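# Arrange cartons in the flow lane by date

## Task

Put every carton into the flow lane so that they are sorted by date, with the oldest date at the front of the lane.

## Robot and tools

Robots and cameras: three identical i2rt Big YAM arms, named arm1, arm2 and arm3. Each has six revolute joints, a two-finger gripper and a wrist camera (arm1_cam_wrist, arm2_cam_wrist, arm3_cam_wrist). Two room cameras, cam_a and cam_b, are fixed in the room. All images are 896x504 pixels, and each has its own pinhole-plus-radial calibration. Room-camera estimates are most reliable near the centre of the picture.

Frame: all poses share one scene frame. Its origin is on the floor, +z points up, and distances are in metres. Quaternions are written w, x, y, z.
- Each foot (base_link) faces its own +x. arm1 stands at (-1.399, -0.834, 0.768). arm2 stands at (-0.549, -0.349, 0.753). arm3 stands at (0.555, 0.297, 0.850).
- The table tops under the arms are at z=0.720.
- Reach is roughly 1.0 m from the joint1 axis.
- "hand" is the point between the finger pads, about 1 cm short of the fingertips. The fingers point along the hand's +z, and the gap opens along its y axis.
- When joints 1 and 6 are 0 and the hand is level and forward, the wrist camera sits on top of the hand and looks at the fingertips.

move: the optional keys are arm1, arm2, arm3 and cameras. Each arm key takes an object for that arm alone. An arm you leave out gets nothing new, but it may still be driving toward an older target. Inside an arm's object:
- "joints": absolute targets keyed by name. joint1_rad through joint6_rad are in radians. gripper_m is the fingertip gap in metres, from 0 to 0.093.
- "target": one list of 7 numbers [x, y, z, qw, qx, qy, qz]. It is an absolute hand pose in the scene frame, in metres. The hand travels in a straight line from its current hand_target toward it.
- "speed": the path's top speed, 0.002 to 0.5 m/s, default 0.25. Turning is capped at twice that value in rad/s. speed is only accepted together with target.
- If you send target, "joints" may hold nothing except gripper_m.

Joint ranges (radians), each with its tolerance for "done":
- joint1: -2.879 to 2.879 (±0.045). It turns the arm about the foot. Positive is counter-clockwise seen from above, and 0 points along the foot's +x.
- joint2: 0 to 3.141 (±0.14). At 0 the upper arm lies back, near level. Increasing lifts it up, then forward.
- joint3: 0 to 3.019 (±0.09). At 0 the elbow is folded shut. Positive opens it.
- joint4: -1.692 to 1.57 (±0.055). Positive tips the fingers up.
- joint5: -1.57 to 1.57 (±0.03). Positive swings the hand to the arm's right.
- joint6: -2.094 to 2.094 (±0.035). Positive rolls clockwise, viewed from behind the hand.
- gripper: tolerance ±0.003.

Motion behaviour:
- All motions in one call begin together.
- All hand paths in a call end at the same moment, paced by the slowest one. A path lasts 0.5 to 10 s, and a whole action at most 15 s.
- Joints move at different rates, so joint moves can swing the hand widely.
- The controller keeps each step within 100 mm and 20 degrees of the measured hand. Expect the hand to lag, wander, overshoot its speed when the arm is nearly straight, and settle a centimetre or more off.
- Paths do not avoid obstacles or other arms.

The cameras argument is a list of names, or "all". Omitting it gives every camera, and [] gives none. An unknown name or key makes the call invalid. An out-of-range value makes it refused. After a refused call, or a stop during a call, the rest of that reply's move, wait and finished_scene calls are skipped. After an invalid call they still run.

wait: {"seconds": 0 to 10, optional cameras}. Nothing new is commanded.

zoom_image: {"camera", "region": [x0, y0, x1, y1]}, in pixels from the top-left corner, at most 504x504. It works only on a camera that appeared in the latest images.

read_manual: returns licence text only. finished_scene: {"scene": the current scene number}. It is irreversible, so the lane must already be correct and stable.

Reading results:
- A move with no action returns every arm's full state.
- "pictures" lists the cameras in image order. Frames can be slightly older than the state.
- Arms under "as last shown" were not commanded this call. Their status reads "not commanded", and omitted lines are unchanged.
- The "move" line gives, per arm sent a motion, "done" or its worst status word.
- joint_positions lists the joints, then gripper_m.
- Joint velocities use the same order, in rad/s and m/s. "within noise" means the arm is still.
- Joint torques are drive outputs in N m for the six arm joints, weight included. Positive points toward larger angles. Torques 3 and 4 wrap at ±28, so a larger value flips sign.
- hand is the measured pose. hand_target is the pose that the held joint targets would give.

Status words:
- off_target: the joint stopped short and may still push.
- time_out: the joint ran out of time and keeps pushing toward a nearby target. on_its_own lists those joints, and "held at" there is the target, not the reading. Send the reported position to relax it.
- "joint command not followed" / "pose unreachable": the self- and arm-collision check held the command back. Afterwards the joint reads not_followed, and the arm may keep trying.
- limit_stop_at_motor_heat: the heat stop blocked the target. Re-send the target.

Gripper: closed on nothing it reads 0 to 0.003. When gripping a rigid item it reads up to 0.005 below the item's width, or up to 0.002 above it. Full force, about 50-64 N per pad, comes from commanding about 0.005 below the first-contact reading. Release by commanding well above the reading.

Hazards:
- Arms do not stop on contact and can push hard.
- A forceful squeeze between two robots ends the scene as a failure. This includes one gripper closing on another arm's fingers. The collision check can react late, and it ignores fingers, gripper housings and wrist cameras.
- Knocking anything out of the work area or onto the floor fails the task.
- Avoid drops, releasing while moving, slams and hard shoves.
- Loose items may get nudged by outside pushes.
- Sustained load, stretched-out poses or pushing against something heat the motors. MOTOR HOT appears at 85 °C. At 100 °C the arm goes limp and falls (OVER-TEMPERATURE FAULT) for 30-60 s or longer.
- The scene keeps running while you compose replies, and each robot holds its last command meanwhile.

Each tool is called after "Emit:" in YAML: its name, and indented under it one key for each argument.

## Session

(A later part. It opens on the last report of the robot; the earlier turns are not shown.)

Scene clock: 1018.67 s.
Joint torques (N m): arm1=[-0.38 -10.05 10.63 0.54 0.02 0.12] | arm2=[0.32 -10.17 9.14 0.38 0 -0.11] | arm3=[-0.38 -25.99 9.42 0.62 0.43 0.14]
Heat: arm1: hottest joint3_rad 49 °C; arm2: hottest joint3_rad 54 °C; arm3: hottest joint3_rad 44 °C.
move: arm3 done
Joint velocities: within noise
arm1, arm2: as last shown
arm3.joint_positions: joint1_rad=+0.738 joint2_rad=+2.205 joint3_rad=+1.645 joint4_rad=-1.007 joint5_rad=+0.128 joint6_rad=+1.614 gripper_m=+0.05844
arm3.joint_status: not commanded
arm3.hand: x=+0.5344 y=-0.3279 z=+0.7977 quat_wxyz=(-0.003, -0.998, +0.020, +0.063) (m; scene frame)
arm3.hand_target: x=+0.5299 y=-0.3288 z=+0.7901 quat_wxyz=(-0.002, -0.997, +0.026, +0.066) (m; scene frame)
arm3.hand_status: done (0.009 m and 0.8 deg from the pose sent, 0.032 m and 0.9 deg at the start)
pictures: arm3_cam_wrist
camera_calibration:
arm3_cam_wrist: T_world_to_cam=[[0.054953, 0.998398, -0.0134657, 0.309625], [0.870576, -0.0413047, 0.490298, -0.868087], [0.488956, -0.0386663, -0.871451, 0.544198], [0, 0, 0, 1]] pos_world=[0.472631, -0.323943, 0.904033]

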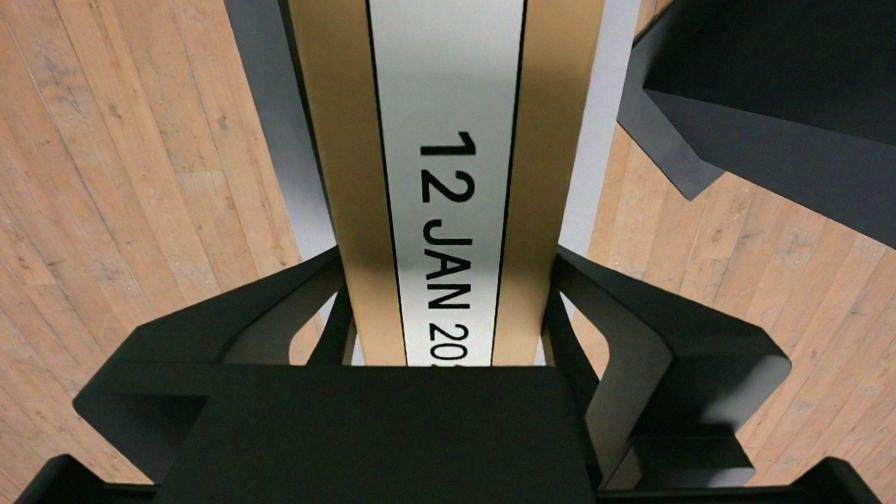

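Emit:
move:
  arm3: {"joints": {"gripper_m": 0.09}}
  cameras: ["arm3_cam_wrist"]

Emit:
move:
  arm3: {"target": [0.53, -0.30, 0.90, -0.0017, 0.9975, -0.0261, -0.0663], "speed": 0.25}
  cameras: ["arm3_cam_wrist"]

Emit:
wait:
  seconds: 4
  cameras: ["cam_b"]

Emit:
zoom_image:
  camera: "cam_b"
  region: [310, 160, 610, 330]

Scene clock: 1022.87 s.
Joint torques (N m): arm1=[-0.38 -9.99 10.65 0.54 0.02 0.11] | arm2=[0.26 -10.17 9.16 0.38 0 -0.11] | arm3=[-0.38 -25.93 9.5 0.64 0.3 0.13]
Heat: arm1: hottest joint3_rad 49 °C; arm2: hottest joint3_rad 53 °C; arm3: hottest joint3_rad 44 °C.
move: arm3 done
Joint velocities: within noise
arm1, arm2: as last shown
arm3.joint_positions: joint1_rad=+0.738 joint2_rad=+2.205 joint3_rad=+1.645 joint4_rad=-1.007 joint5_rad=+0.132 joint6_rad=+1.614 gripper_m=+0.08984
arm3.joint_status: all done
arm3.hand: x=+0.5338 y=-0.3279 z=+0.7978 quat_wxyz=(-0.003, -0.998, +0.020, +0.065) (m; scene frame)
arm3.hand_target: x=+0.5299 y=-0.3288 z=+0.7901 quat_wxyz=(-0.002, -0.997, +0.026, +0.066) (m; scene frame)
arm3.hand_status: not commanded
pictures: arm3_cam_wrist
camera_calibration:
arm3_cam_wrist: T_world_to_cam=[[0.0549036, 0.998398, -0.013677, 0.309859], [0.872456, -0.0413072, 0.486944, -0.865826], [0.485599, -0.0386676, -0.873326, 0.547882], [0, 0, 0, 1]] pos_world=[0.472331, -0.323943, 0.904327]

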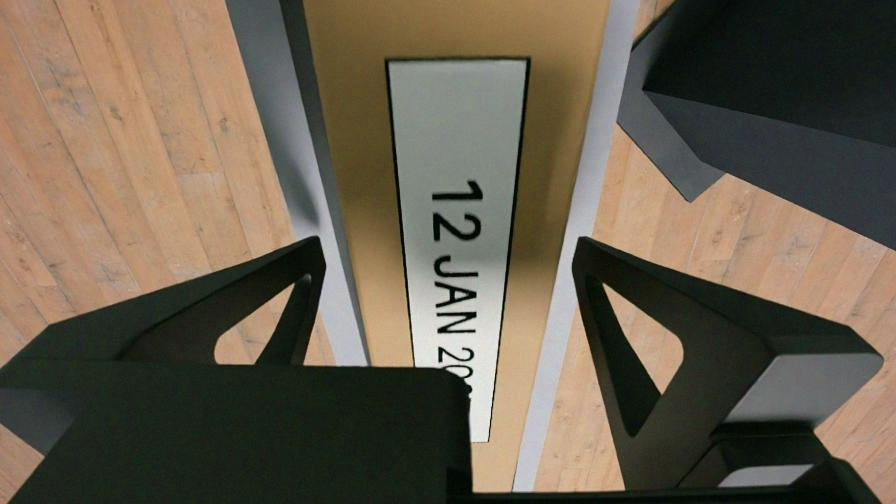

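Scene clock: 1024.17 s.
Joint torques (N m): arm1=[-0.44 -10.05 10.66 0.55 0.02 0.12] | arm2=[0.38 -10.17 9.16 0.38 0 -0.11] | arm3=[-0.44 -23.53 10.22 -0.03 0.29 0.14]
Heat: arm1: hottest joint3_rad 49 °C; arm2: hottest joint3_rad 53 °C; arm3: hottest joint3_rad 44 °C.
move: arm3 off_target
Joint velocities: within noise
arm1, arm2: as last shown
arm3.joint_positions: joint1_rad=+0.738 joint2_rad=+1.999 joint3_rad=+1.618 joint4_rad=-1.170 joint5_rad=+0.132 joint6_rad=+1.614 gripper_m=+0.08994
arm3.joint_status: not commanded
arm3.hand: x=+0.5334 y=-0.3029 z=+0.9102 quat_wxyz=(-0.011, -0.998, +0.021, +0.065) (m; scene frame)
arm3.hand_target: x=+0.5299 y=-0.2999 z=+0.9002 quat_wxyz=(+0.002, -0.997, +0.026, +0.066) (m; scene frame)
arm3.hand_status: off_target (0.011 m and 1.6 deg from the pose sent, 0.106 m and 0.9 deg at the start)
pictures: arm3_cam_wrist
camera_calibration:
arm3_cam_wrist: T_world_to_cam=[[0.0549769, 0.998057, -0.0293293, 0.300534], [0.872615, -0.0337488, 0.487241, -0.91732], [0.485304, -0.0523802, -0.872775, 0.642717], [0, 0, 0, 1]] pos_world=[0.472031, -0.297242, 1.01672]

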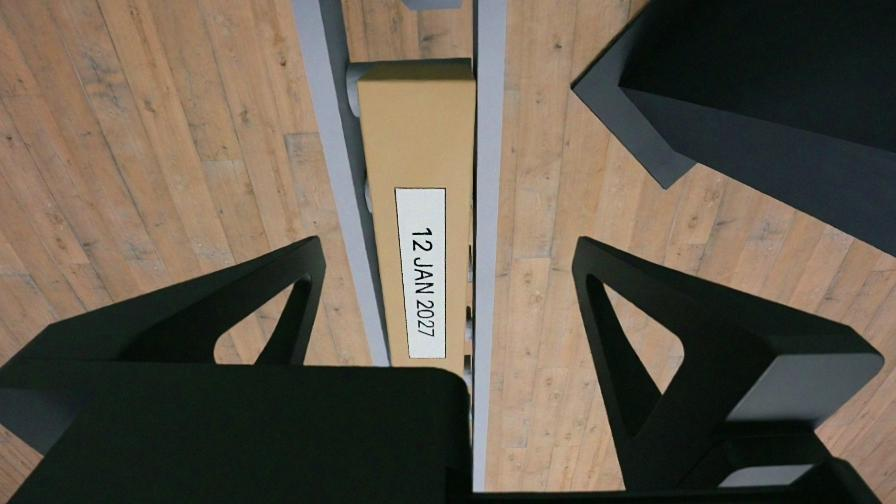

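Scene clock: 1028.17 s.
Joint torques (N m): arm1=[-0.44 -10.11 10.67 0.54 0.03 0.12] | arm2=[0.26 -10.17 9.16 0.36 0 -0.11] | arm3=[-0.38 -23.53 10.25 -0.01 0.28 0.14]
Heat: arm1: hottest joint3_rad 49 °C; arm2: hottest joint3_rad 53 °C; arm3: hottest joint3_rad 44 °C.
Joint velocities: within noise
arm1.joint_positions: joint1_rad=+0.514 joint2_rad=+1.206 joint3_rad=+1.582 joint4_rad=-1.491 joint5_rad=+0.007 joint6_rad=-0.008 gripper_m=+0.08998
arm1.joint_status: not commanded
arm1.hand: x=-1.3876 y=-1.2497 z=+1.1931 quat_wxyz=(-0.158, -0.676, -0.703, +0.157) (m; scene frame)
arm1.hand_target: x=-1.3933 y=-1.2475 z=+1.2030 quat_wxyz=(-0.163, -0.682, -0.694, +0.163) (m; scene frame)
arm1.hand_status: not commanded
arm2.joint_positions: joint1_rad=-0.049 joint2_rad=+1.432 joint3_rad=+1.158 joint4_rad=-1.246 joint5_rad=+0.000 joint6_rad=+0.009 gripper_m=+0.09297
arm2.joint_status: not commanded
arm2.hand: x=-0.8970 y=-0.1154 z=+0.9133 quat_wxyz=(-0.003, +0.955, -0.294, -0.019) (m; scene frame)
arm2.hand_target: x=-0.8954 y=-0.1184 z=+0.9090 quat_wxyz=(-0.002, +0.958, -0.288, -0.013) (m; scene frame)
arm2.hand_status: not commanded
arm3.joint_positions: joint1_rad=+0.738 joint2_rad=+1.999 joint3_rad=+1.618 joint4_rad=-1.170 joint5_rad=+0.132 joint6_rad=+1.614 gripper_m=+0.08994
arm3.joint_status: not commanded
arm3.hand: x=+0.5334 y=-0.3029 z=+0.9102 quat_wxyz=(-0.011, -0.998, +0.021, +0.065) (m; scene frame)
arm3.hand_target: x=+0.5299 y=-0.2999 z=+0.9002 quat_wxyz=(+0.002, -0.997, +0.026, +0.066) (m; scene frame)
arm3.hand_status: off_target (0.011 m and 1.6 deg from the pose sent, 0.106 m and 0.9 deg at the start)
wait: 4.00 s; at rest by 0.27 s
pictures: cam_b

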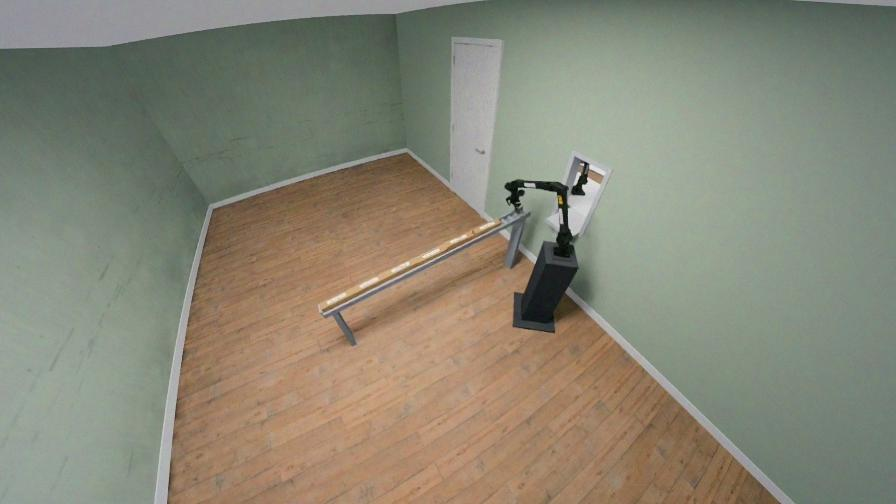

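Scaled by 1.680 from the camera's 896x504 image, which has a finer 1280x720 frame.

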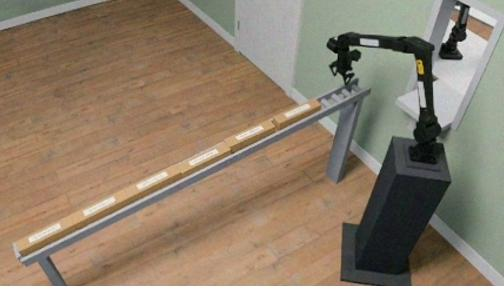

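Emit:
move:
  arm3: {"joints": {"joint1_rad": 0.513, "joint2_rad": 2.0, "joint3_rad": 1.9, "joint4_rad": -1.507, "joint5_rad": 0.0, "joint6_rad": 0.0}}
  cameras: []

Emit:
move:
  arm3: {"joints": {"joint1_rad": 0.513, "joint2_rad": 2.291, "joint3_rad": 2.227, "joint4_rad": -1.507, "joint5_rad": 0.0, "joint6_rad": 0.0}}
  cameras: ["arm3_cam_wrist"]

Scene clock: 1052.10 s.
Joint torques (N m): arm1=[-0.38 -10.11 10.66 0.55 0.02 0.12] | arm2=[0.26 -10.17 9.17 0.39 0 -0.11] | arm3=[0.38 -24.64 14.26 -0.02 -0.04 -0.01]
Heat: arm1: hottest joint3_rad 50 °C; arm2: hottest joint3_rad 53 °C; arm3: hottest joint3_rad 45 °C.
move: arm3 done
Joint velocities: within noise
arm1, arm2: as last shown
arm3.joint_positions: joint1_rad=+0.511 joint2_rad=+1.989 joint3_rad=+1.862 joint4_rad=-1.499 joint5_rad=+0.002 joint6_rad=+0.009 gripper_m=+0.08995
arm3.joint_status: all done
arm3.hand: x=+0.4198 y=-0.2904 z=+1.0047 quat_wxyz=(+0.018, -0.784, -0.620, -0.022) (m; scene frame)
arm3.hand_target: x=+0.4193 y=-0.2999 z=+1.0125 quat_wxyz=(+0.011, -0.781, -0.625, -0.015) (m; scene frame)
arm3.hand_status: not commanded
pictures: none
No camera images: "cameras" was empty.

Scene clock: 1053.53 s.
Joint torques (N m): arm1=[-0.38 -10.05 10.66 0.54 0.02 0.12] | arm2=[0.26 -10.23 9.17 0.38 0 -0.1] | arm3=[-0.09 -30.04 14.75 0.18 -0.05 -0.02]
Heat: arm1: hottest joint3_rad 50 °C; arm2: hottest joint3_rad 53 °C; arm3: hottest joint3_rad 45 °C.
move: arm3 done
Joint velocities: within noise
arm1, arm2: as last shown
arm3.joint_positions: joint1_rad=+0.511 joint2_rad=+2.286 joint3_rad=+2.184 joint4_rad=-1.503 joint5_rad=+0.002 joint6_rad=+0.008 gripper_m=+0.08995
arm3.joint_status: all done
arm3.hand: x=+0.4000 y=-0.3781 z=+0.9370 quat_wxyz=(+0.011, -0.784, -0.621, -0.013) (m; scene frame)
arm3.hand_target: x=+0.3993 y=-0.3890 z=+0.9497 quat_wxyz=(-0.001, -0.781, -0.625, -0.001) (m; scene frame)
arm3.hand_status: not commanded
pictures: arm3_cam_wrist
camera_calibration:
arm3_cam_wrist: T_world_to_cam=[[-0.969514, 0.245033, -0.0014204, 0.482623], [0.190831, 0.758665, 0.622905, -0.371251], [0.15371, 0.603644, -0.782296, 1.02281], [0, 0, 0, 1]] pos_world=[0.38154, -0.454015, 1.03208]

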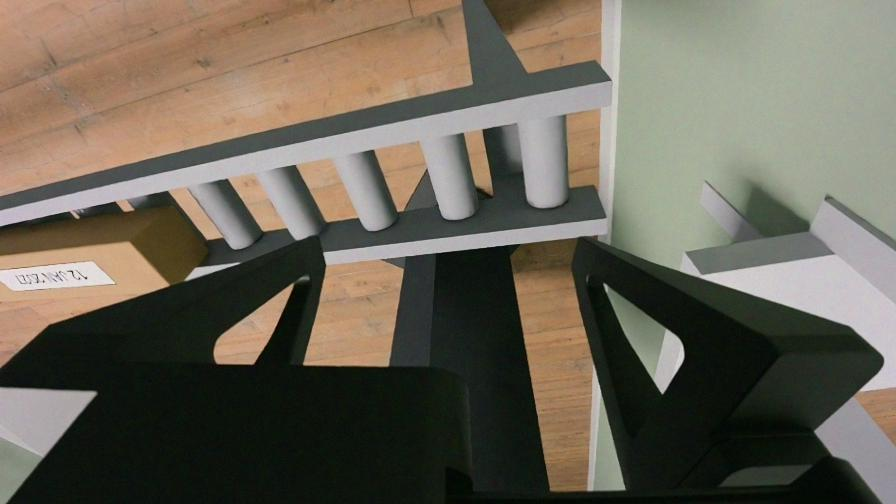

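Emit:
finished_scene:
  scene: 1

The scene is finished: the task was done.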